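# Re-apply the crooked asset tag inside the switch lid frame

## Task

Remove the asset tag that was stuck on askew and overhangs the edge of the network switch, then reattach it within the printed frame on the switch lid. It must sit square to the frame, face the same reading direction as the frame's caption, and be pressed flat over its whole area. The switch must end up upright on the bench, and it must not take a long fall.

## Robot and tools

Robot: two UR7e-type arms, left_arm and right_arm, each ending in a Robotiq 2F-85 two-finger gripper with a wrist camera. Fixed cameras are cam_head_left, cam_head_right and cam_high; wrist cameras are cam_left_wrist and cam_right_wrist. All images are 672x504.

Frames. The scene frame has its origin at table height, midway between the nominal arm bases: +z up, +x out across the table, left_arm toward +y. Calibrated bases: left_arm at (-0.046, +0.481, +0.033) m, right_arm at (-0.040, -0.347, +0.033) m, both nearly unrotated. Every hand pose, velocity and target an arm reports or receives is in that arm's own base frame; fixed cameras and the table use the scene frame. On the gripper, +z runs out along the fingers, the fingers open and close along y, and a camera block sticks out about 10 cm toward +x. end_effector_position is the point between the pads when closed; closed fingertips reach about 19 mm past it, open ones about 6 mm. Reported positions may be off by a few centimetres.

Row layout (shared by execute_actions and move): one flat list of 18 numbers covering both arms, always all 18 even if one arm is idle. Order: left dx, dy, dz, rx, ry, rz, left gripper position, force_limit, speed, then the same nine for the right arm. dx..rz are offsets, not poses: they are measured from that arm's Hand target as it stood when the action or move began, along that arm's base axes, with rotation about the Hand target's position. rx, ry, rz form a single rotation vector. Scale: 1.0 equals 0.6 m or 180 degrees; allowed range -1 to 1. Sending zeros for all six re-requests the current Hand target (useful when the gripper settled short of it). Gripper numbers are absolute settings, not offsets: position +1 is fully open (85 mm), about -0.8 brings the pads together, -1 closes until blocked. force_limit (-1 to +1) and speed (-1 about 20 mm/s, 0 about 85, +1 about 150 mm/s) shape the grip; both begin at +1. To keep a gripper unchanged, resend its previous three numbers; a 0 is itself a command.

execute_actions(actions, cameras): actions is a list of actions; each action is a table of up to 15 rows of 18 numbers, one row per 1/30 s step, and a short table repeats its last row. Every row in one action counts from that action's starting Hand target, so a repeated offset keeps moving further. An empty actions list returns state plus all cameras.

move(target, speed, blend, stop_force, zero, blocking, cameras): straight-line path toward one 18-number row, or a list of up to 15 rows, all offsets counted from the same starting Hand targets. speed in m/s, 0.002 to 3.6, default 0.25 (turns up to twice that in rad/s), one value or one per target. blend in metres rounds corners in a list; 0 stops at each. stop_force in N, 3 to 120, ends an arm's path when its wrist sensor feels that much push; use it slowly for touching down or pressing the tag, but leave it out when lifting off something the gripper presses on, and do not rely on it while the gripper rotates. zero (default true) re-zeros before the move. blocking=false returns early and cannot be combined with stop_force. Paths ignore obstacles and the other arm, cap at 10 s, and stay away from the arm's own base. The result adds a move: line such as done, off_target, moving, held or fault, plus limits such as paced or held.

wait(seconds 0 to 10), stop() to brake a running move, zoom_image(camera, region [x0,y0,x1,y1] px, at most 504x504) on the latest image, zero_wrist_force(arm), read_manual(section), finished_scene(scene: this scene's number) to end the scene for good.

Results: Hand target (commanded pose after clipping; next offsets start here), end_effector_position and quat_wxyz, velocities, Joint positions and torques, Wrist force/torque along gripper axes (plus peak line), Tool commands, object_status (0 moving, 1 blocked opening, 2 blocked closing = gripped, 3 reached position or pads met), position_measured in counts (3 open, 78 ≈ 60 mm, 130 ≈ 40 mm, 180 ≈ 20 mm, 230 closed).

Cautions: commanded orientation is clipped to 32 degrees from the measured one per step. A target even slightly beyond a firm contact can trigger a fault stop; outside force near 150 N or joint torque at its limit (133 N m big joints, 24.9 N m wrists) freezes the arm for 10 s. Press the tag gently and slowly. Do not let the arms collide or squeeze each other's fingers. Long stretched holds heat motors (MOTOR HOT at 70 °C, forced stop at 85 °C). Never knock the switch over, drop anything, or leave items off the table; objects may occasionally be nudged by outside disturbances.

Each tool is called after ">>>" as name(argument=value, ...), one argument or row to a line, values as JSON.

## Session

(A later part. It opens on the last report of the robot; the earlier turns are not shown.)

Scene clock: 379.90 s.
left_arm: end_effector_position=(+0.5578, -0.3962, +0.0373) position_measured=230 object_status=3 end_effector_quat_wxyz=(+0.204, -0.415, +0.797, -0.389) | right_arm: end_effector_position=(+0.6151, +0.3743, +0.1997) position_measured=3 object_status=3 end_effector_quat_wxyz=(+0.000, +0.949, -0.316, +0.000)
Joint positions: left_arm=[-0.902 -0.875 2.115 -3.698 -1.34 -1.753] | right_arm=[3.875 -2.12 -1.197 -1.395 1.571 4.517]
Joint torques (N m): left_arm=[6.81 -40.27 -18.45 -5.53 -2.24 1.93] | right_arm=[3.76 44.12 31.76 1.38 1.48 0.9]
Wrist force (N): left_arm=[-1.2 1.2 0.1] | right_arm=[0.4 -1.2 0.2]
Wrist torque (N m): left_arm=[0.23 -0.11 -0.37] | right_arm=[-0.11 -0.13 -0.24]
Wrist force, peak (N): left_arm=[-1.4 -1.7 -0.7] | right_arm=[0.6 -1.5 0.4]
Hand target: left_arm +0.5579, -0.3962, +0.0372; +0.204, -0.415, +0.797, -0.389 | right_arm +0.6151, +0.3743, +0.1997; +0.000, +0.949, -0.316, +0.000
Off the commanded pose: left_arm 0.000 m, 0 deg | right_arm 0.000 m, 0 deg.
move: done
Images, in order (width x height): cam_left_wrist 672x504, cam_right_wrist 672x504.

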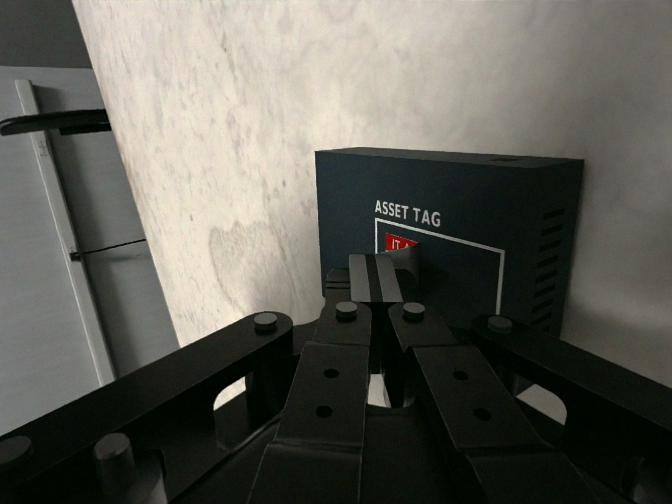

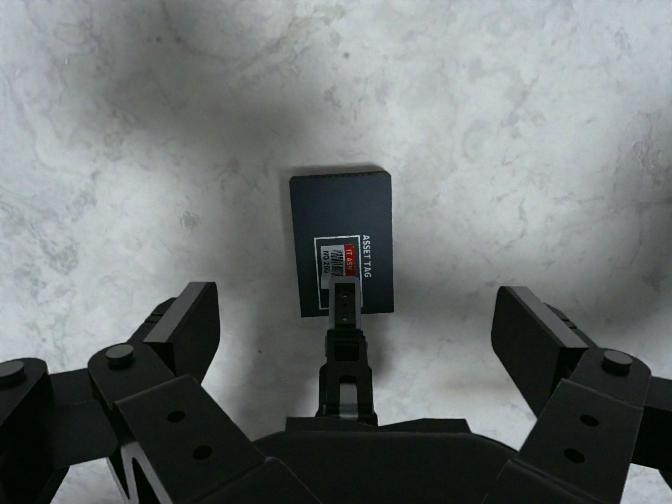

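>>> move(
  target=[-0.0353,0.0197,-0.0295,-0.0253,-0.0365,0.0133,-1,-1,-1,0,0,0,0,0,0,1,-1,-1],
  speed=0.03,
  cameras=["cam_right_wrist","cam_left_wrist"],
)

>>> zoom_image(
  camera="cam_right_wrist",
  region=[270, 190, 410, 330],
)

>>> zoom_image(
  camera="cam_left_wrist",
  region=[270, 120, 470, 320],
)

Scene clock: 396.97 s.
left_arm: end_effector_position=(+0.5367, -0.3844, +0.0196) position_measured=230 object_status=3 end_effector_quat_wxyz=(+0.240, -0.417, +0.759, -0.439) | right_arm: end_effector_position=(+0.6151, +0.3743, +0.1997) position_measured=3 object_status=3 end_effector_quat_wxyz=(+0.000, +0.949, -0.316, +0.000)
Joint positions: left_arm=[-0.958 -0.749 2.184 -4.02 -1.235 -1.774] | right_arm=[3.875 -2.12 -1.197 -1.395 1.571 4.517]
Joint torques (N m): left_arm=[-6.53 -36.97 1.64 -4.66 2.45 -2.32] | right_arm=[3.34 39.81 31.71 1.29 1.56 0.72]
Wrist force (N): left_arm=[-1.3 -1.0 0.0] | right_arm=[0.3 -1.2 -0.1]
Wrist torque (N m): left_arm=[0.26 -0.13 -0.26] | right_arm=[-0.11 -0.12 -0.24]
Wrist force, peak (N): left_arm=[-1.4 -1.6 -1.1] | right_arm=[0.6 -1.5 0.2]
Hand target: left_arm +0.5367, -0.3844, +0.0195; +0.240, -0.417, +0.759, -0.439 | right_arm +0.6151, +0.3743, +0.1997; +0.000, +0.949, -0.316, +0.000
Off the commanded pose: left_arm 0.000 m, 0 deg | right_arm 0.000 m, 0 deg.
move: done
Images, in order (width x height): cam_left_wrist 672x504, cam_right_wrist 672x504.

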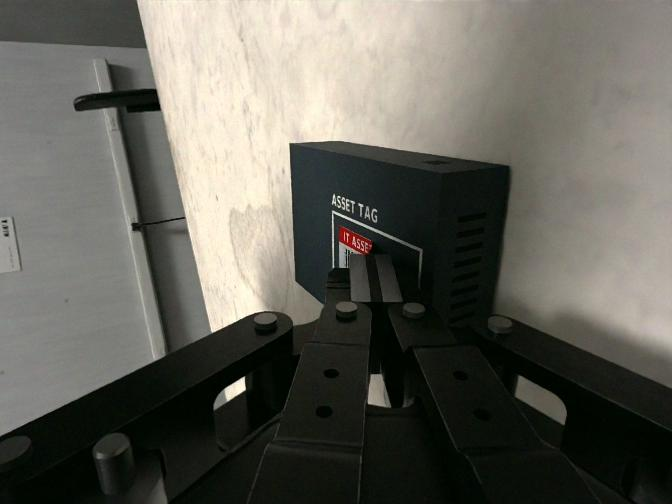

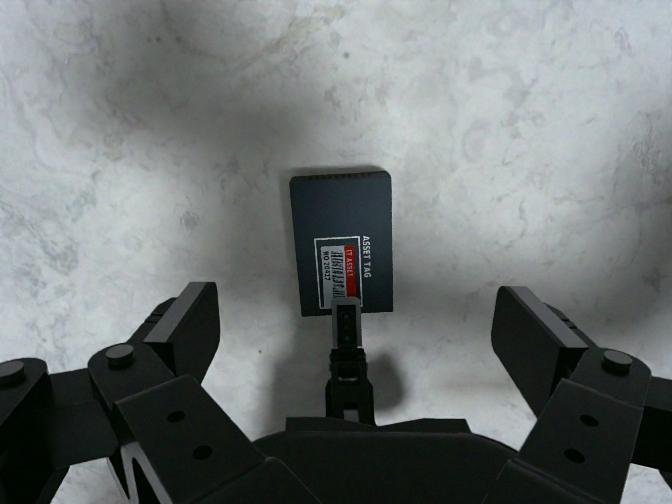

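Scaled by 3.600.

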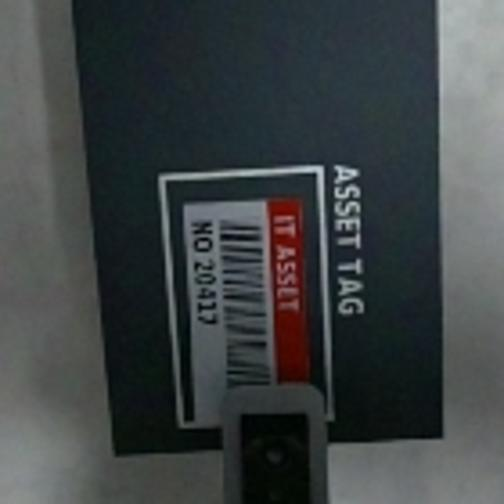

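Scaled by 2.520.

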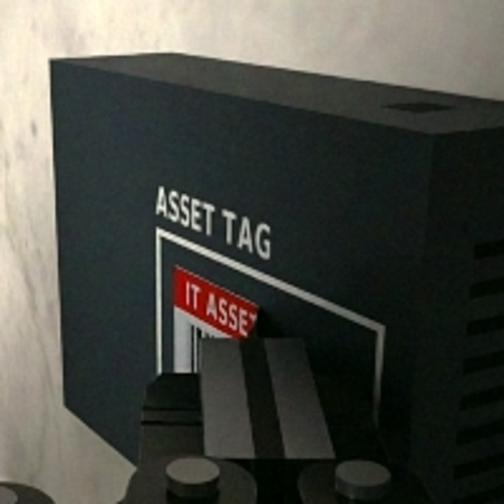

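>>> move(
  target=[0,0,0,0,0,0,-0.72,-1,-1,0,0,0,0,0,0,1,-1,-1],
  speed=0.03,
)

>>> move(
  target=[-0.0366,0.0231,0.027,0,0,0,-0.72,-1,-1,0,0,0,0,0,0,1,-1,-1],
  speed=0.04,
  cameras=["cam_right_wrist","cam_left_wrist"],
)

>>> zoom_image(
  camera="cam_right_wrist",
  region=[270, 190, 410, 330],
)

>>> zoom_image(
  camera="cam_left_wrist",
  region=[270, 120, 470, 320],
)

Scene clock: 406.83 s.
left_arm: end_effector_position=(+0.5367, -0.3844, +0.0195) position_measured=219 object_status=0 end_effector_quat_wxyz=(+0.240, -0.417, +0.759, -0.439) | right_arm: end_effector_position=(+0.6151, +0.3743, +0.1997) position_measured=3 object_status=3 end_effector_quat_wxyz=(+0.000, +0.949, -0.316, +0.000)
Joint positions: left_arm=[-0.958 -0.748 2.184 -4.02 -1.235 -1.774] | right_arm=[3.875 -2.12 -1.197 -1.395 1.571 4.517]
Joint torques (N m): left_arm=[-7.32 -37.49 1.12 -4.93 2.51 -2.17] | right_arm=[3.01 39.38 32.27 1.3 1.6 0.5]
Wrist force (N): left_arm=[-1.4 -1.2 -0.6] | right_arm=[0.3 -1.1 0.2]
Wrist torque (N m): left_arm=[0.25 -0.12 -0.25] | right_arm=[-0.09 -0.13 -0.24]
Wrist force, peak (N): left_arm=[-1.4 -1.7 -0.8] | right_arm=[0.5 -1.6 0.1]
Hand target: left_arm +0.5367, -0.3844, +0.0195; +0.240, -0.417, +0.759, -0.439 | right_arm +0.6151, +0.3743, +0.1997; +0.000, +0.949, -0.316, +0.000
Off the commanded pose: left_arm 0.000 m, 0 deg | right_arm 0.000 m, 0 deg.
move: done

Scene clock: 408.03 s.
left_arm: end_effector_position=(+0.5148, -0.3706, +0.0357) position_measured=219 object_status=3 end_effector_quat_wxyz=(+0.240, -0.417, +0.759, -0.439) | right_arm: end_effector_position=(+0.6151, +0.3743, +0.1997) position_measured=3 object_status=3 end_effector_quat_wxyz=(+0.000, +0.949, -0.316, +0.000)
Joint positions: left_arm=[-0.984 -0.807 2.268 -4.041 -1.213 -1.789] | right_arm=[3.875 -2.12 -1.197 -1.395 1.571 4.517]
Joint torques (N m): left_arm=[-7.13 -49.48 2.4 -5.59 2.8 -2.22] | right_arm=[2.95 40.67 32.39 1.36 1.48 0.66]
Wrist force (N): left_arm=[-1.0 0.6 0.5] | right_arm=[0.5 -1.1 0.0]
Wrist torque (N m): left_arm=[0.20 -0.16 -0.28] | right_arm=[-0.10 -0.15 -0.24]
Wrist force, peak (N): left_arm=[-1.5 -1.0 2.0] | right_arm=[0.5 -1.4 0.3]
Hand target: left_arm +0.5147, -0.3706, +0.0357; +0.240, -0.417, +0.759, -0.439 | right_arm +0.6151, +0.3743, +0.1997; +0.000, +0.949, -0.316, +0.000
Off the commanded pose: left_arm 0.000 m, 0 deg | right_arm 0.000 m, 0 deg.
move: done
Images, in order (width x height): cam_left_wrist 672x504, cam_right_wrist 672x504.

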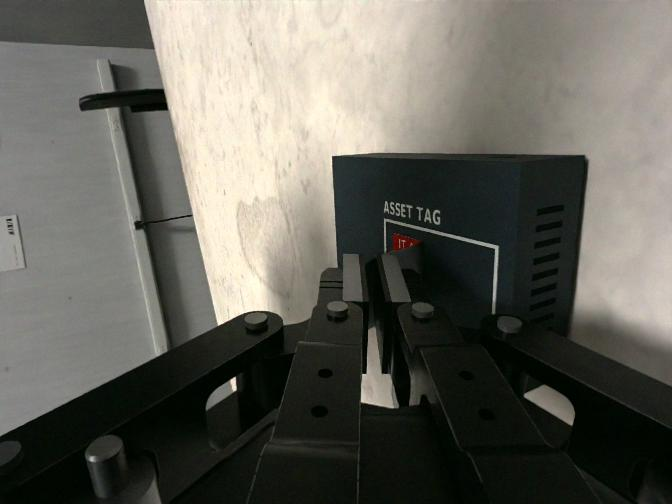

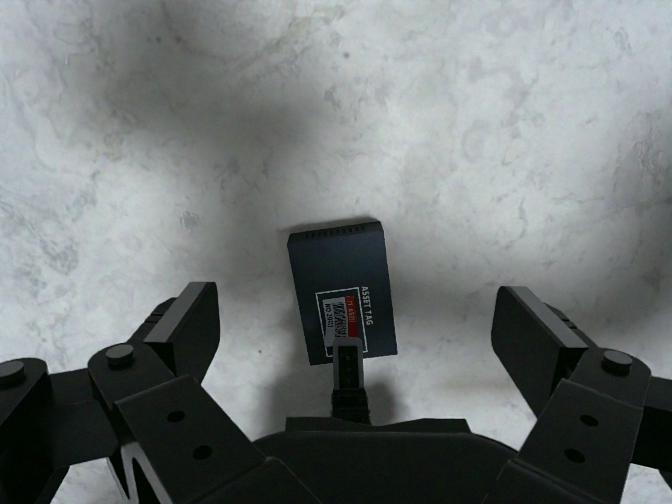

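Scaled by 3.600.

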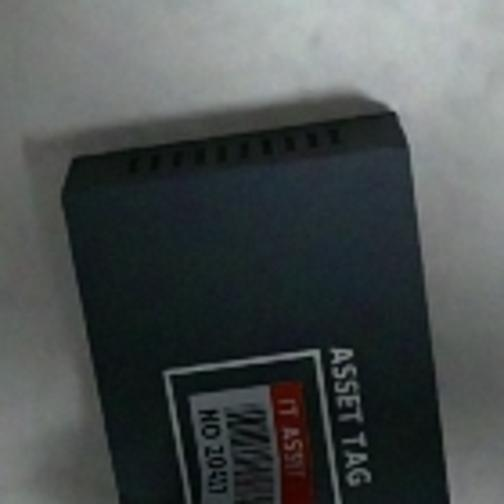

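Scaled by 2.520.

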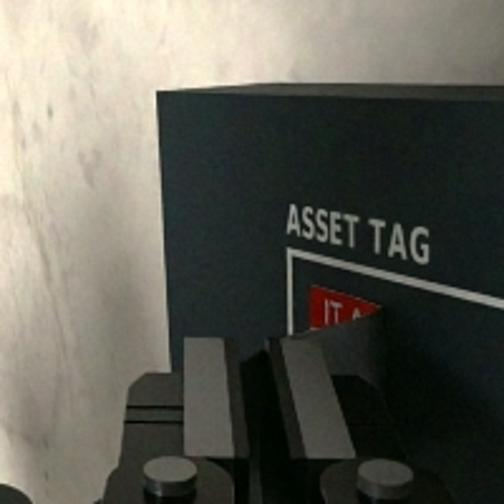

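>>> move(
  target=[-0.0292,0.0137,-0.027,0,0,0.0244,-0.72,-1,-1,0,0,0,0,0,0,-1,0,0],
  speed=0.03,
  cameras=["cam_right_wrist","cam_left_wrist"],
)

>>> zoom_image(
  camera="cam_right_wrist",
  region=[270, 250, 410, 390],
)

>>> zoom_image(
  camera="cam_left_wrist",
  region=[270, 120, 470, 320],
)

Scene clock: 432.47 s.
left_arm: end_effector_position=(+0.4972, -0.3624, +0.0196) position_measured=219 object_status=3 end_effector_quat_wxyz=(+0.257, -0.445, +0.742, -0.430) | right_arm: end_effector_position=(+0.6151, +0.3743, +0.1997) position_measured=232 object_status=3 end_effector_quat_wxyz=(+0.000, +0.949, -0.316, +0.000)
Joint positions: left_arm=[-1.051 -0.767 2.31 -4.089 -1.093 -1.875] | right_arm=[3.875 -2.12 -1.197 -1.395 1.571 4.517]
Joint torques (N m): left_arm=[-7.13 -33.47 4.67 -4.82 2.96 -2.35] | right_arm=[2.47 40.53 32.21 1.34 1.54 0.49]
Wrist force (N): left_arm=[-0.9 -1.6 0.8] | right_arm=[0.2 -0.9 0.0]
Wrist torque (N m): left_arm=[0.23 -0.09 -0.27] | right_arm=[-0.07 -0.12 -0.24]
Wrist force, peak (N): left_arm=[-1.7 -1.6 -0.9] | right_arm=[0.5 -1.4 0.2]
Hand target: left_arm +0.4972, -0.3623, +0.0195; +0.257, -0.445, +0.742, -0.430 | right_arm +0.6151, +0.3743, +0.1997; +0.000, +0.949, -0.316, +0.000
Off the commanded pose: left_arm 0.000 m, 0 deg | right_arm 0.000 m, 0 deg.
move: done
Images, in order (width x height): cam_left_wrist 672x504, cam_right_wrist 672x504.

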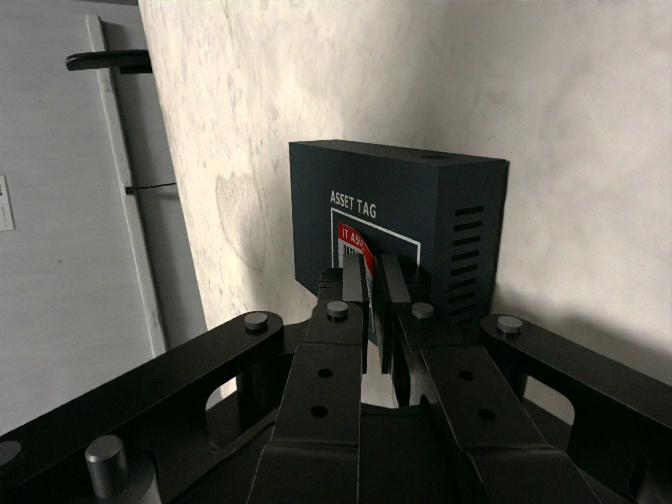

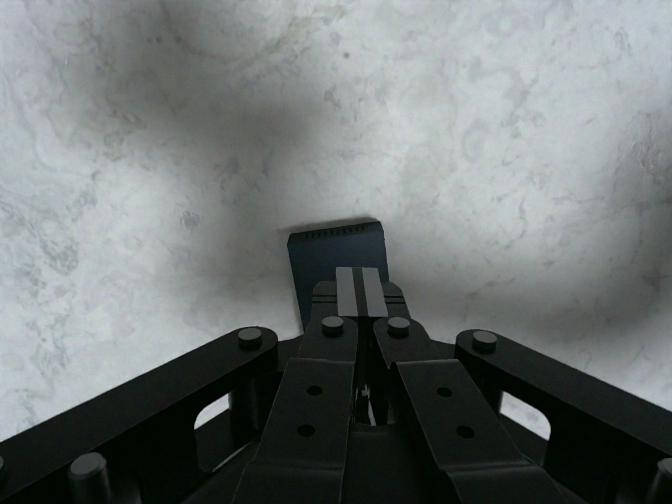

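Scaled by 3.600.

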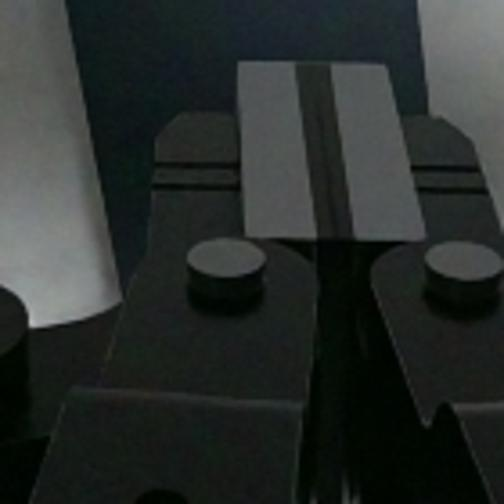

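Scaled by 2.520.

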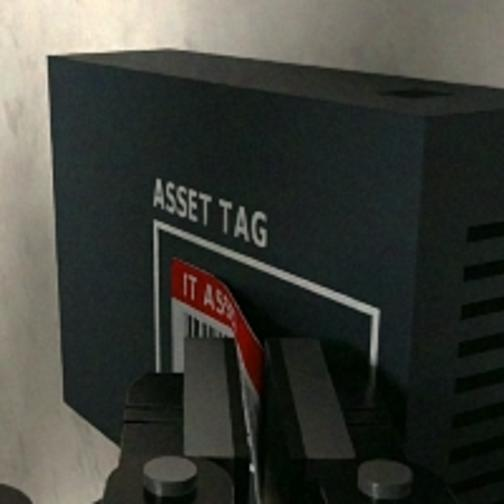

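>>> move(
  target=[
    [0,0,0,0,0,0,-0.72,-1,-1,-0.1375,0.113,0,0,0,0.0378,-1,0,0],
    [0,0,0,0,0,0,-0.72,-1,-1,-0.1375,0.113,-0.24,0,0,0.0378,-1,0,0],
  ],
  speed=[0.15,0.08],
  stop_force=8,
  cameras=["cam_right_wrist","cam_left_wrist","cam_high"],
)

>>> zoom_image(
  camera="cam_left_wrist",
  region=[270, 120, 470, 320],
)

>>> zoom_image(
  camera="cam_right_wrist",
  region=[250, 150, 450, 350],
)

Scene clock: 441.23 s.
left_arm: end_effector_position=(+0.4972, -0.3623, +0.0195) position_measured=219 object_status=3 end_effector_quat_wxyz=(+0.257, -0.445, +0.742, -0.430) | right_arm: end_effector_position=(+0.5326, +0.4421, +0.0557) position_measured=232 object_status=3 end_effector_quat_wxyz=(+0.000, +0.966, -0.259, +0.000)
Joint positions: left_arm=[-1.051 -0.767 2.31 -4.089 -1.093 -1.875] | right_arm=[4.028 -2.176 -1.499 -1.037 1.571 4.552]
Joint torques (N m): left_arm=[-6.59 -33.86 4.2 -4.91 2.89 -2.3] | right_arm=[2.36 36.23 14.16 4.64 -1.6 -0.72]
Wrist force (N): left_arm=[-0.7 -1.3 1.3] | right_arm=[0.1 -1.0 0.0]
Wrist torque (N m): left_arm=[0.26 -0.10 -0.27] | right_arm=[-0.07 -0.13 -0.30]
Wrist force, peak (N): left_arm=[-0.9 -1.9 1.1] | right_arm=[2.0 -1.1 0.2]
Hand target: left_arm +0.4972, -0.3623, +0.0195; +0.257, -0.445, +0.742, -0.430 | right_arm +0.5326, +0.4421, +0.0557; +0.000, +0.966, -0.259, +0.000
Off the commanded pose: left_arm 0.000 m, 0 deg | right_arm 0.000 m, 0 deg.
move: done
Images, in order (width x height): cam_high 672x504, cam_left_wrist 672x504, cam_right_wrist 672x504.

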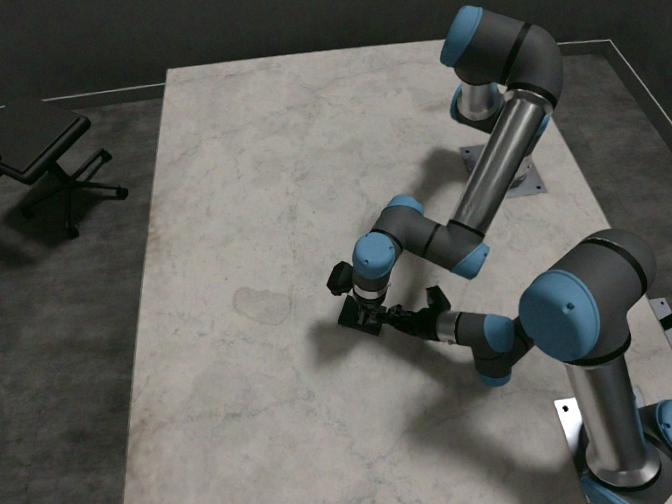

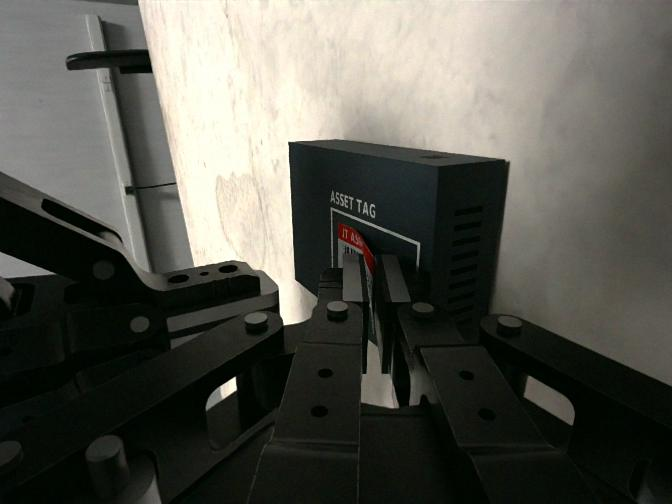

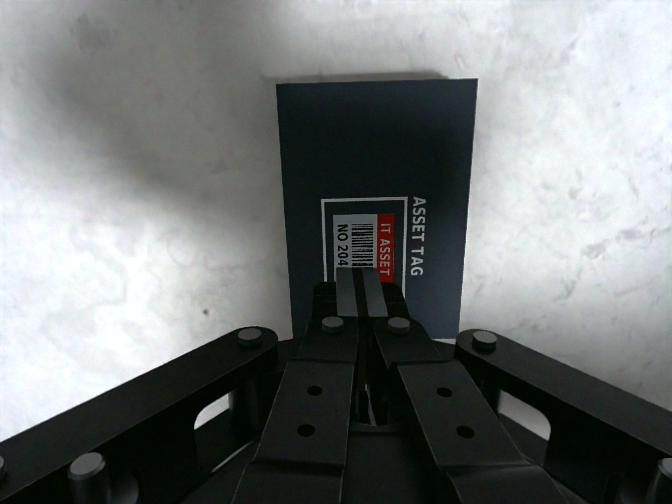

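Scaled by 2.520.

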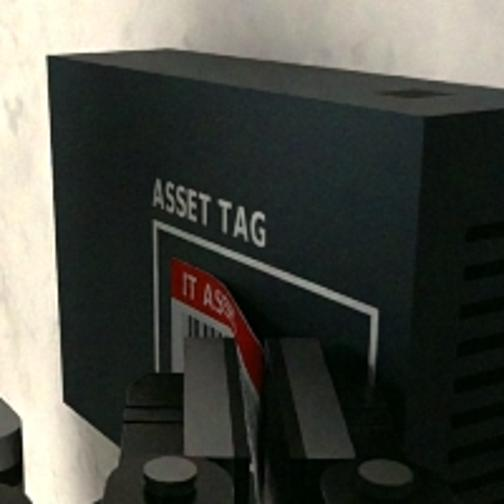

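Scaled by 2.520.

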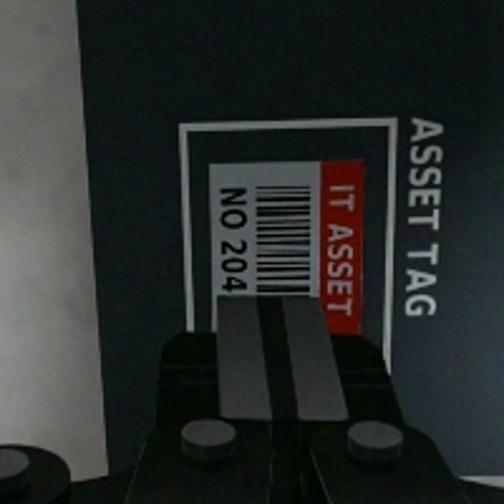

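>>> move(
  target=[0,0,0,0,0,0,-0.72,-1,-1,0.0003,-0.006,-0.035,0,0,0,-1,0,0],
  speed=0.06,
  stop_force=8,
)

>>> move(
  target=[0,0,0,0,0,0,-0.72,-1,-1,0,0,-0.045,0,0,0,-1,0,0],
  speed=0.01,
  stop_force=20,
  cameras=["cam_left_wrist","cam_right_wrist"],
)

>>> zoom_image(
  camera="cam_left_wrist",
  region=[250, 120, 450, 320],
)

Scene clock: 452.23 s.
left_arm: end_effector_position=(+0.4972, -0.3623, +0.0195) position_measured=219 object_status=3 end_effector_quat_wxyz=(+0.257, -0.445, +0.742, -0.430) | right_arm: end_effector_position=(+0.5328, +0.4385, +0.0347) position_measured=232 object_status=3 end_effector_quat_wxyz=(+0.000, +0.966, -0.259, +0.000)
Joint positions: left_arm=[-1.051 -0.767 2.31 -4.089 -1.093 -1.875] | right_arm=[4.025 -2.198 -1.524 -0.99 1.571 4.548]
Joint torques (N m): left_arm=[-6.15 -34.49 4.27 -4.95 2.88 -2.27] | right_arm=[-7.81 36.5 13.71 4.58 -1.25 -1.74]
Wrist force (N): left_arm=[-0.7 -1.6 1.3] | right_arm=[-0.2 -1.1 0.5]
Wrist torque (N m): left_arm=[0.22 -0.11 -0.27] | right_arm=[-0.10 -0.08 -0.23]
Wrist force, peak (N): left_arm=[-1.0 -1.7 1.2] | right_arm=[-0.3 -1.6 0.4]
Hand target: left_arm +0.4972, -0.3623, +0.0195; +0.257, -0.445, +0.742, -0.430 | right_arm +0.5328, +0.4385, +0.0347; +0.000, +0.966, -0.259, +0.000
Off the commanded pose: left_arm 0.000 m, 0 deg | right_arm 0.000 m, 0 deg.
move: done

Scene clock: 455.33 s.
left_arm: end_effector_position=(+0.4972, -0.3623, +0.0195) position_measured=219 object_status=3 end_effector_quat_wxyz=(+0.257, -0.445, +0.742, -0.430) | right_arm: end_effector_position=(+0.5328, +0.4386, +0.0174) position_measured=232 object_status=3 end_effector_quat_wxyz=(+0.000, +0.966, -0.259, +0.000)
Joint positions: left_arm=[-1.051 -0.767 2.31 -4.089 -1.093 -1.875] | right_arm=[4.025 -2.221 -1.537 -0.955 1.571 4.548]
Joint torques (N m): left_arm=[-6.93 -36.41 3.99 -4.99 2.92 -2.28] | right_arm=[-8.21 52.66 23.75 1.16 -1.07 -1.64]
Wrist force (N): left_arm=[-0.8 -1.1 2.9] | right_arm=[-2.9 5.2 -21.5]
Wrist torque (N m): left_arm=[0.28 -0.05 -0.27] | right_arm=[-0.28 -0.12 -0.20]
Wrist force, peak (N): left_arm=[-0.7 -1.4 3.3] | right_arm=[-4.3 9.9 -34.2]
Hand target: left_arm +0.4972, -0.3623, +0.0195; +0.257, -0.445, +0.742, -0.430 | right_arm +0.5328, +0.4386, +0.0174; +0.000, +0.966, -0.259, +0.000 (not the last commanded pose)
Off the commanded pose: left_arm 0.000 m, 0 deg | right_arm 0.010 m, 0 deg.
move: contact (right_arm)
Images, in order (width x height): cam_left_wrist 672x504, cam_right_wrist 672x504.

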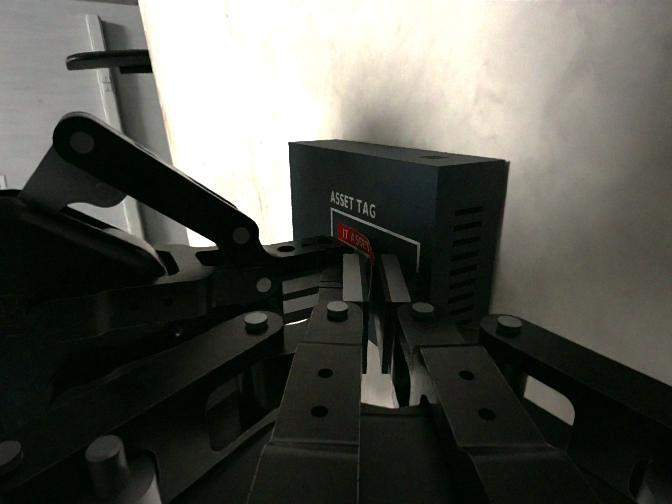

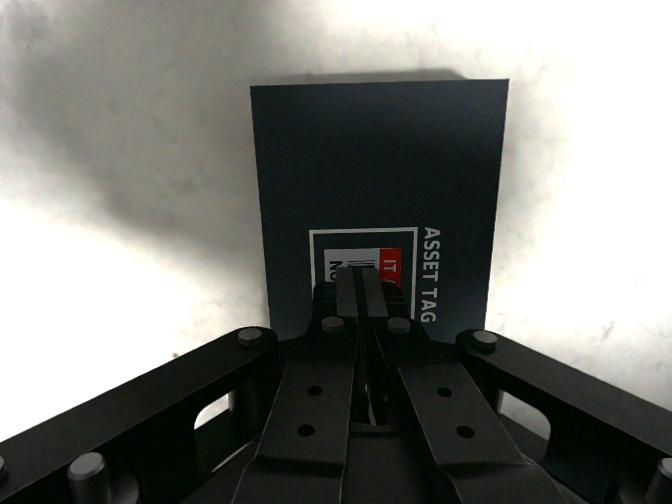

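Scaled by 2.520.

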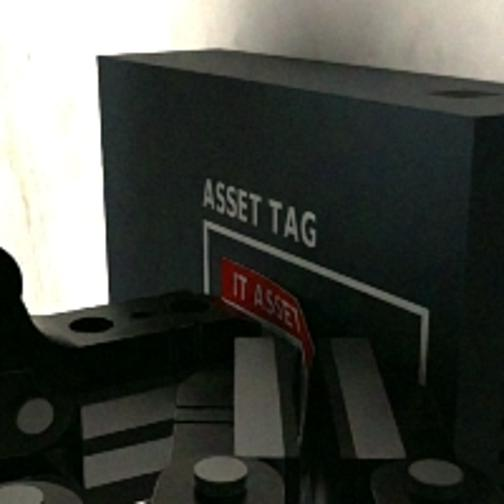

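>>> move(
  target=[-0.0366,0.0231,0.02,0,0,0,-0.72,-1,-1,0,0,0,0,0,0,-1,0,0],
  speed=0.03,
  cameras=["cam_left_wrist","cam_right_wrist"],
)

>>> zoom_image(
  camera="cam_left_wrist",
  region=[250, 120, 450, 320],
)

Scene clock: 470.83 s.
left_arm: end_effector_position=(+0.4753, -0.3485, +0.0315) position_measured=219 object_status=3 end_effector_quat_wxyz=(+0.257, -0.445, +0.742, -0.430) | right_arm: end_effector_position=(+0.5328, +0.4386, +0.0174) position_measured=232 object_status=3 end_effector_quat_wxyz=(+0.000, +0.966, -0.259, +0.000)
Joint positions: left_arm=[-1.086 -0.809 2.392 -4.118 -1.064 -1.897] | right_arm=[4.025 -2.221 -1.537 -0.955 1.571 4.548]
Joint torques (N m): left_arm=[-6.67 -45.71 5.27 -4.68 3.07 -2.25] | right_arm=[-7.05 50.28 22.29 3.37 -1.09 -1.73]
Wrist force (N): left_arm=[-1.5 -1.5 -0.4] | right_arm=[-1.7 3.5 -17.8]
Wrist torque (N m): left_arm=[0.19 -0.13 -0.26] | right_arm=[-0.26 -0.10 -0.21]
Wrist force, peak (N): left_arm=[-1.2 -1.5 10.7] | right_arm=[-3.7 5.1 -21.5]
Hand target: left_arm +0.4752, -0.3485, +0.0315; +0.257, -0.445, +0.742, -0.430 | right_arm +0.5328, +0.4386, +0.0174; +0.000, +0.966, -0.259, +0.000
Off the commanded pose: left_arm 0.000 m, 0 deg | right_arm 0.000 m, 0 deg.
move: done
Images, in order (width x height): cam_left_wrist 672x504, cam_right_wrist 672x504.

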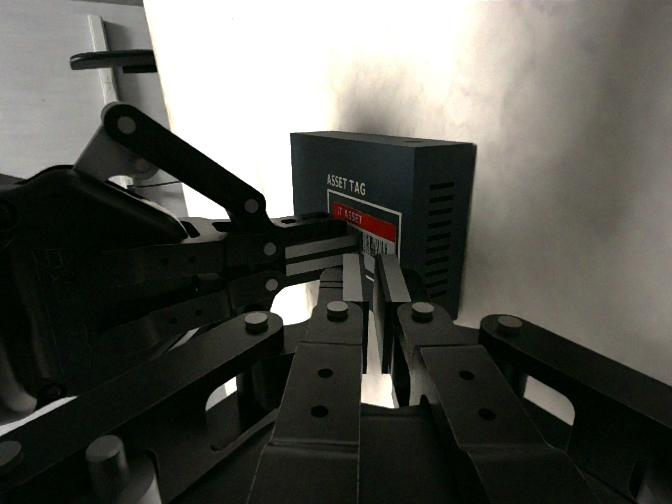

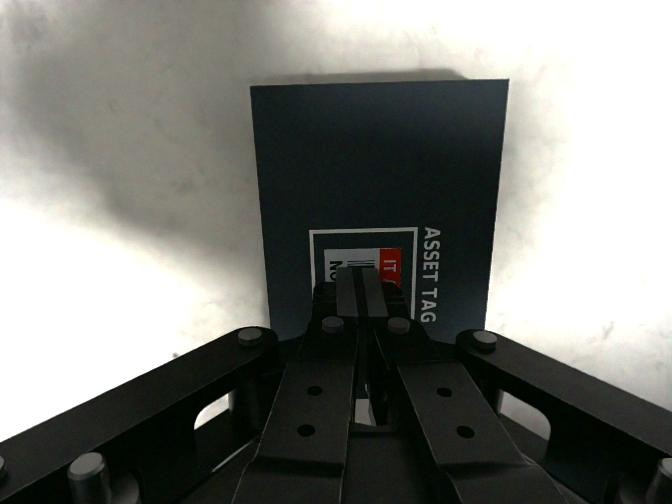

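Scaled by 2.520.

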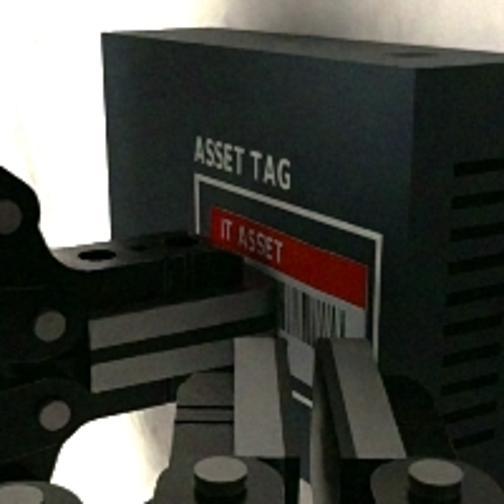

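>>> move(
  target=[-0.15,0.1,0.1,0,0,0,-0.72,-1,-1,0,0,0,0,0,0,-1,0,0],
  speed=0.15,
)

>>> move(
  target=[0,0,0,0,0,0,-0.72,-1,-1,-0.0577,0.0334,0.15,0,0,0,-1,0,0],
  speed=0.1,
  cameras=["cam_left_wrist","cam_right_wrist","cam_high"],
)

>>> zoom_image(
  camera="cam_right_wrist",
  region=[250, 80, 450, 280],
)

Scene clock: 481.20 s.
left_arm: end_effector_position=(+0.3853, -0.2885, +0.0915) position_measured=219 object_status=3 end_effector_quat_wxyz=(+0.257, -0.445, +0.742, -0.430) | right_arm: end_effector_position=(+0.5328, +0.4386, +0.0174) position_measured=232 object_status=3 end_effector_quat_wxyz=(+0.000, +0.966, -0.259, +0.000)
Joint positions: left_arm=[-1.301 -1.057 2.745 -4.133 -0.892 -2.055] | right_arm=[4.025 -2.221 -1.537 -0.955 1.571 4.548]
Joint torques (N m): left_arm=[-7.93 -32.13 6.39 -0.79 3.15 -2.4] | right_arm=[-5.59 43.43 16.76 3.39 -1.11 -1.61]
Wrist force (N): left_arm=[-1.6 -1.7 -0.2] | right_arm=[-1.7 3.8 -18.2]
Wrist torque (N m): left_arm=[0.16 -0.10 -0.26] | right_arm=[-0.22 -0.11 -0.20]
Wrist force, peak (N): left_arm=[-2.0 -1.8 -1.2] | right_arm=[-1.9 3.8 -18.9]
Hand target: left_arm +0.3852, -0.2885, +0.0915; +0.257, -0.445, +0.742, -0.430 | right_arm +0.5328, +0.4386, +0.0174; +0.000, +0.966, -0.259, +0.000
Off the commanded pose: left_arm 0.000 m, 0 deg | right_arm 0.000 m, 0 deg.
move: done

Scene clock: 482.70 s.
left_arm: end_effector_position=(+0.3852, -0.2885, +0.0915) position_measured=219 object_status=3 end_effector_quat_wxyz=(+0.257, -0.445, +0.742, -0.430) | right_arm: end_effector_position=(+0.4983, +0.4586, +0.1073) position_measured=232 object_status=3 end_effector_quat_wxyz=(+0.000, +0.966, -0.259, +0.000)
Joint positions: left_arm=[-1.302 -1.058 2.745 -4.133 -0.892 -2.055] | right_arm=[4.084 -2.087 -1.497 -1.128 1.571 4.607]
Joint torques (N m): left_arm=[-6.8 -33.26 6.39 -1.07 3.01 -2.19] | right_arm=[9.55 63.01 31.84 1.02 1.03 1.3]
Wrist force (N): left_arm=[-1.6 -1.9 -0.4] | right_arm=[0.0 -1.2 0.1]
Wrist torque (N m): left_arm=[0.12 -0.09 -0.27] | right_arm=[-0.16 -0.08 -0.29]
Wrist force, peak (N): left_arm=[-1.7 -2.0 -0.6] | right_arm=[-1.8 3.6 -18.3]
Hand target: left_arm +0.3852, -0.2885, +0.0915; +0.257, -0.445, +0.742, -0.430 | right_arm +0.4982, +0.4586, +0.1074; +0.000, +0.966, -0.259, +0.000
Off the commanded pose: left_arm 0.000 m, 0 deg | right_arm 0.000 m, 0 deg.
move: done
Images, in order (width x height): cam_high 672x504, cam_left_wrist 672x504, cam_right_wrist 672x504.

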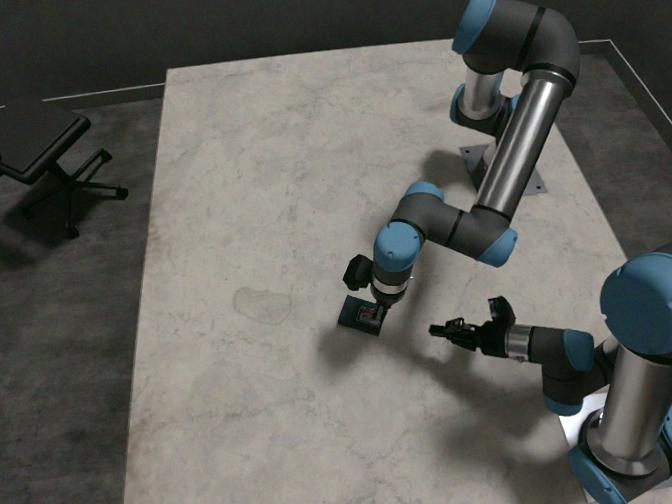

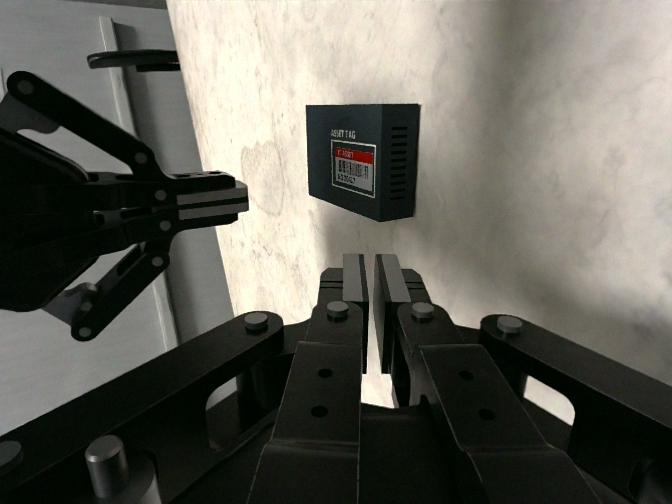

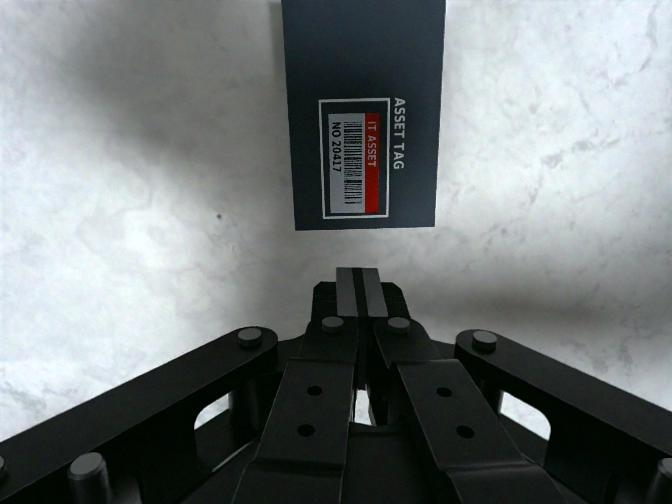

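Scaled by 2.520.

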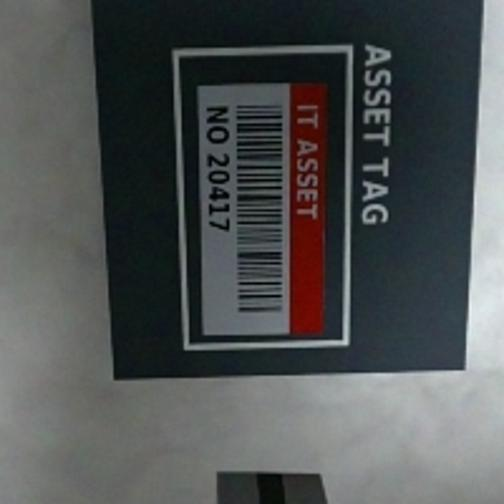

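>>> move(
  target=[0,0,0,0,0,0,-0.72,-1,-1,0.0627,-0.0382,-0.1415,0,0,0,-1,0,0],
  speed=0.08,
)

>>> move(
  target=[0,0,0,0,0,0,-0.72,-1,-1,0,0,-0.015,0,0,0,-1,0,0],
  speed=0.008,
  stop_force=15,
  cameras=["cam_left_wrist"],
)

>>> zoom_image(
  camera="cam_left_wrist",
  region=[270, 80, 450, 240],
)

Scene clock: 499.53 s.
left_arm: end_effector_position=(+0.3852, -0.2885, +0.0915) position_measured=219 object_status=3 end_effector_quat_wxyz=(+0.257, -0.445, +0.742, -0.430) | right_arm: end_effector_position=(+0.5358, +0.4357, +0.0226) position_measured=232 object_status=3 end_effector_quat_wxyz=(+0.000, +0.966, -0.259, +0.000)
Joint positions: left_arm=[-1.302 -1.058 2.745 -4.133 -0.892 -2.055] | right_arm=[4.019 -2.215 -1.532 -0.966 1.571 4.542]
Joint torques (N m): left_arm=[-6.5 -33.02 6.31 -1.16 3.03 -2.24] | right_arm=[-9.2 37.33 28.5 4.35 0.38 -1.77]
Wrist force (N): left_arm=[-1.5 -1.7 -0.5] | right_arm=[0.4 -1.3 0.3]
Wrist torque (N m): left_arm=[0.15 -0.11 -0.27] | right_arm=[-0.12 -0.16 -0.22]
Wrist force, peak (N): left_arm=[-1.9 -2.0 -0.3] | right_arm=[-0.9 -1.5 -0.9]
Hand target: left_arm +0.3852, -0.2885, +0.0915; +0.257, -0.445, +0.742, -0.430 | right_arm +0.5358, +0.4357, +0.0225; +0.000, +0.966, -0.259, +0.000
Off the commanded pose: left_arm 0.000 m, 0 deg | right_arm 0.000 m, 0 deg.
move: done

Scene clock: 501.53 s.
left_arm: end_effector_position=(+0.3852, -0.2885, +0.0915) position_measured=219 object_status=3 end_effector_quat_wxyz=(+0.257, -0.445, +0.742, -0.430) | right_arm: end_effector_position=(+0.5359, +0.4357, +0.0175) position_measured=232 object_status=3 end_effector_quat_wxyz=(+0.000, +0.966, -0.259, +0.000)
Joint positions: left_arm=[-1.302 -1.058 2.745 -4.133 -0.892 -2.055] | right_arm=[4.019 -2.222 -1.535 -0.955 1.571 4.542]
Joint torques (N m): left_arm=[-6.96 -33.11 6.78 -1.13 3.03 -2.22] | right_arm=[-5.47 56.16 25.68 1.49 0.04 -1.74]
Wrist force (N): left_arm=[-1.7 -1.9 -0.5] | right_arm=[-1.6 4.0 -15.5]
Wrist torque (N m): left_arm=[0.12 -0.08 -0.27] | right_arm=[-0.20 -0.12 -0.21]
Wrist force, peak (N): left_arm=[-1.9 -1.9 -0.2] | right_arm=[-2.9 7.6 -25.5]
Hand target: left_arm +0.3852, -0.2885, +0.0915; +0.257, -0.445, +0.742, -0.430 | right_arm +0.5359, +0.4357, +0.0175; +0.000, +0.966, -0.259, +0.000 (not the last commanded pose)
Off the commanded pose: left_arm 0.000 m, 0 deg | right_arm 0.004 m, 0 deg.
move: contact (right_arm)
Images, in order (width x height): cam_left_wrist 672x504.

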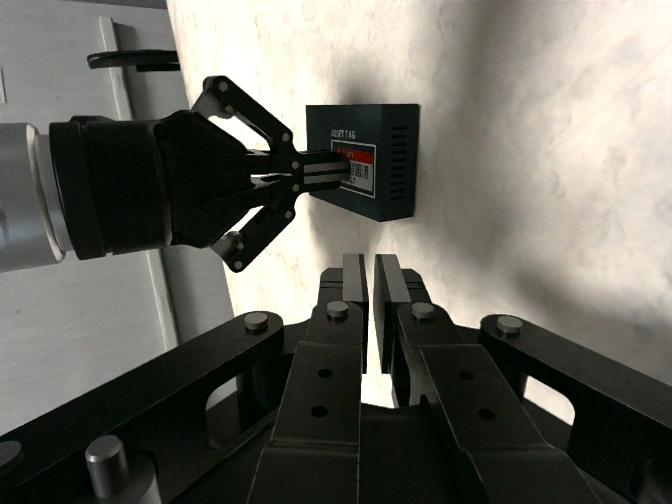

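Scaled by 2.800.

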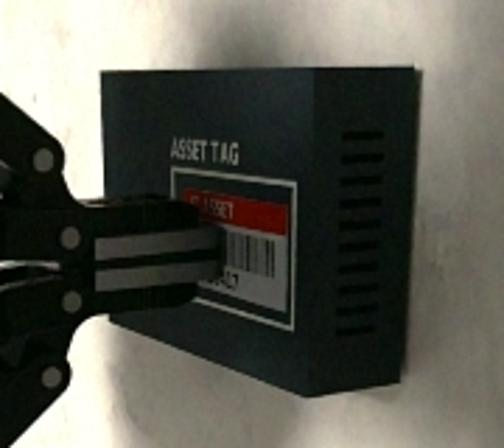

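>>> move(
  target=[
    [0,0,0,0,0,0,-0.72,-1,-1,0,0,0.0067,0,0,0,-1,0,0],
    [0,0,0,0,0,0,-0.72,-1,-1,-0.0054,-0.0094,0.0067,0,0,0,-1,0,0],
    [0,0,0,0,0,0,-0.72,-1,-1,-0.0054,-0.0094,-0.0008,0,0,0,-1,0,0],
    [0,0,0,0,0,0,-0.72,-1,-1,-0.0054,-0.0094,0.0067,0,0,0,-1,0,0],
    [0,0,0,0,0,0,-0.72,-1,-1,-0.0227,0.0006,0.0067,0,0,0,-1,0,0],
    [0,0,0,0,0,0,-0.72,-1,-1,-0.0227,0.0006,-0.0008,0,0,0,-1,0,0],
    [0,0,0,0,0,0,-0.72,-1,-1,-0.0227,0.0006,0.0067,0,0,0,-1,0,0],
    [0,0,0,0,0,0,-0.72,-1,-1,-0.04,0.0106,0.0067,0,0,0,-1,0,0],
    [0,0,0,0,0,0,-0.72,-1,-1,-0.04,0.0106,-0.0008,0,0,0,-1,0,0],
    [0,0,0,0,0,0,-0.72,-1,-1,-0.04,0.0106,0.0067,0,0,0,-1,0,0],
    [0,0,0,0,0,0,-0.72,-1,-1,-0.0573,0.0206,0.0067,0,0,0,-1,0,0],
    [0,0,0,0,0,0,-0.72,-1,-1,-0.0573,0.0206,-0.0008,0,0,0,-1,0,0],
    [0,0,0,0,0,0,-0.72,-1,-1,-0.0573,0.0206,0.0067,0,0,0,-1,0,0],
  ],
  speed=0.03,
  blend=[0.001,0.001,0,0.001,0.001,0,0.001,0.001,0,0.001,0.001,0,0],
)

Scene clock: 521.07 s.
left_arm: end_effector_position=(+0.3852, -0.2885, +0.0915) position_measured=219 object_status=3 end_effector_quat_wxyz=(+0.257, -0.445, +0.742, -0.430) | right_arm: end_effector_position=(+0.5015, +0.4480, +0.0214) position_measured=232 object_status=3 end_effector_quat_wxyz=(+0.000, +0.966, -0.259, +0.000)
Joint positions: left_arm=[-1.302 -1.058 2.745 -4.133 -0.892 -2.055] | right_arm=[4.07 -2.181 -1.595 -0.936 1.571 4.594]
Joint torques (N m): left_arm=[-7.14 -33.27 6.09 -1.26 3.01 -2.2] | right_arm=[10.25 63.92 29.27 1.28 -1.45 1.39]
Wrist force (N): left_arm=[-1.7 -1.7 -0.4] | right_arm=[0.1 -1.8 0.7]
Wrist torque (N m): left_arm=[0.15 -0.09 -0.27] | right_arm=[-0.20 -0.10 -0.30]
Wrist force, peak (N): left_arm=[-1.9 -2.0 -0.8] | right_arm=[-2.0 4.0 -15.8]
Hand target: left_arm +0.3852, -0.2885, +0.0915; +0.257, -0.445, +0.742, -0.430 | right_arm +0.5015, +0.4481, +0.0215; +0.000, +0.966, -0.259, +0.000
Off the commanded pose: left_arm 0.000 m, 0 deg | right_arm 0.000 m, 0 deg.
move: done

>>> move(
  target=[
    [0,0,0,0,0,0,-0.72,-1,-1,0.0108,0.0188,0,0,0,0,-1,0,0],
    [0,0,0,0,0,0,-0.72,-1,-1,0.0108,0.0188,-0.0087,0,0,0,-1,0,0],
    [0,0,0,0,0,0,-0.72,-1,-1,0.0108,0.0188,0,0,0,0,-1,0,0],
    [0,0,0,0,0,0,-0.72,-1,-1,0.0281,0.0088,0,0,0,0,-1,0,0],
    [0,0,0,0,0,0,-0.72,-1,-1,0.0281,0.0088,-0.0087,0,0,0,-1,0,0],
    [0,0,0,0,0,0,-0.72,-1,-1,0.0281,0.0088,0,0,0,0,-1,0,0],
    [0,0,0,0,0,0,-0.72,-1,-1,0.0454,-0.0012,0,0,0,0,-1,0,0],
    [0,0,0,0,0,0,-0.72,-1,-1,0.0454,-0.0012,-0.0087,0,0,0,-1,0,0],
    [0,0,0,0,0,0,-0.72,-1,-1,0.0454,-0.0012,0,0,0,0,-1,0,0],
    [0,0,0,0,0,0,-0.72,-1,-1,0.0627,-0.0112,0,0,0,0,-1,0,0],
    [0,0,0,0,0,0,-0.72,-1,-1,0.0627,-0.0112,-0.0087,0,0,0,-1,0,0],
    [0,0,0,0,0,0,-0.72,-1,-1,0.0627,-0.0112,0,0,0,0,-1,0,0],
  ],
  speed=0.03,
  blend=[0.001,0,0.001,0.001,0,0.001,0.001,0,0.001,0.001,0,0],
)

Scene clock: 534.03 s.
left_arm: end_effector_position=(+0.3852, -0.2885, +0.0915) position_measured=219 object_status=3 end_effector_quat_wxyz=(+0.257, -0.445, +0.742, -0.430) | right_arm: end_effector_position=(+0.5391, +0.4413, +0.0213) position_measured=232 object_status=3 end_effector_quat_wxyz=(+0.000, +0.966, -0.259, +0.000)
Joint positions: left_arm=[-1.302 -1.058 2.745 -4.133 -0.892 -2.055] | right_arm=[4.02 -2.228 -1.511 -0.973 1.571 4.544]
Joint torques (N m): left_arm=[-6.8 -33.15 5.79 -1.28 3.07 -2.11] | right_arm=[-6.55 68.09 29.8 1.26 -0.51 -1.8]
Wrist force (N): left_arm=[-1.6 -1.6 -0.4] | right_arm=[0.3 -1.4 0.1]
Wrist torque (N m): left_arm=[0.16 -0.10 -0.26] | right_arm=[-0.15 -0.15 -0.20]
Wrist force, peak (N): left_arm=[-2.1 -1.9 -0.3] | right_arm=[-9.0 11.6 -38.6]
Hand target: left_arm +0.3852, -0.2885, +0.0915; +0.257, -0.445, +0.742, -0.430 | right_arm +0.5391, +0.4413, +0.0215; +0.000, +0.966, -0.259, +0.000
Off the commanded pose: left_arm 0.000 m, 0 deg | right_arm 0.000 m, 0 deg.
move: done


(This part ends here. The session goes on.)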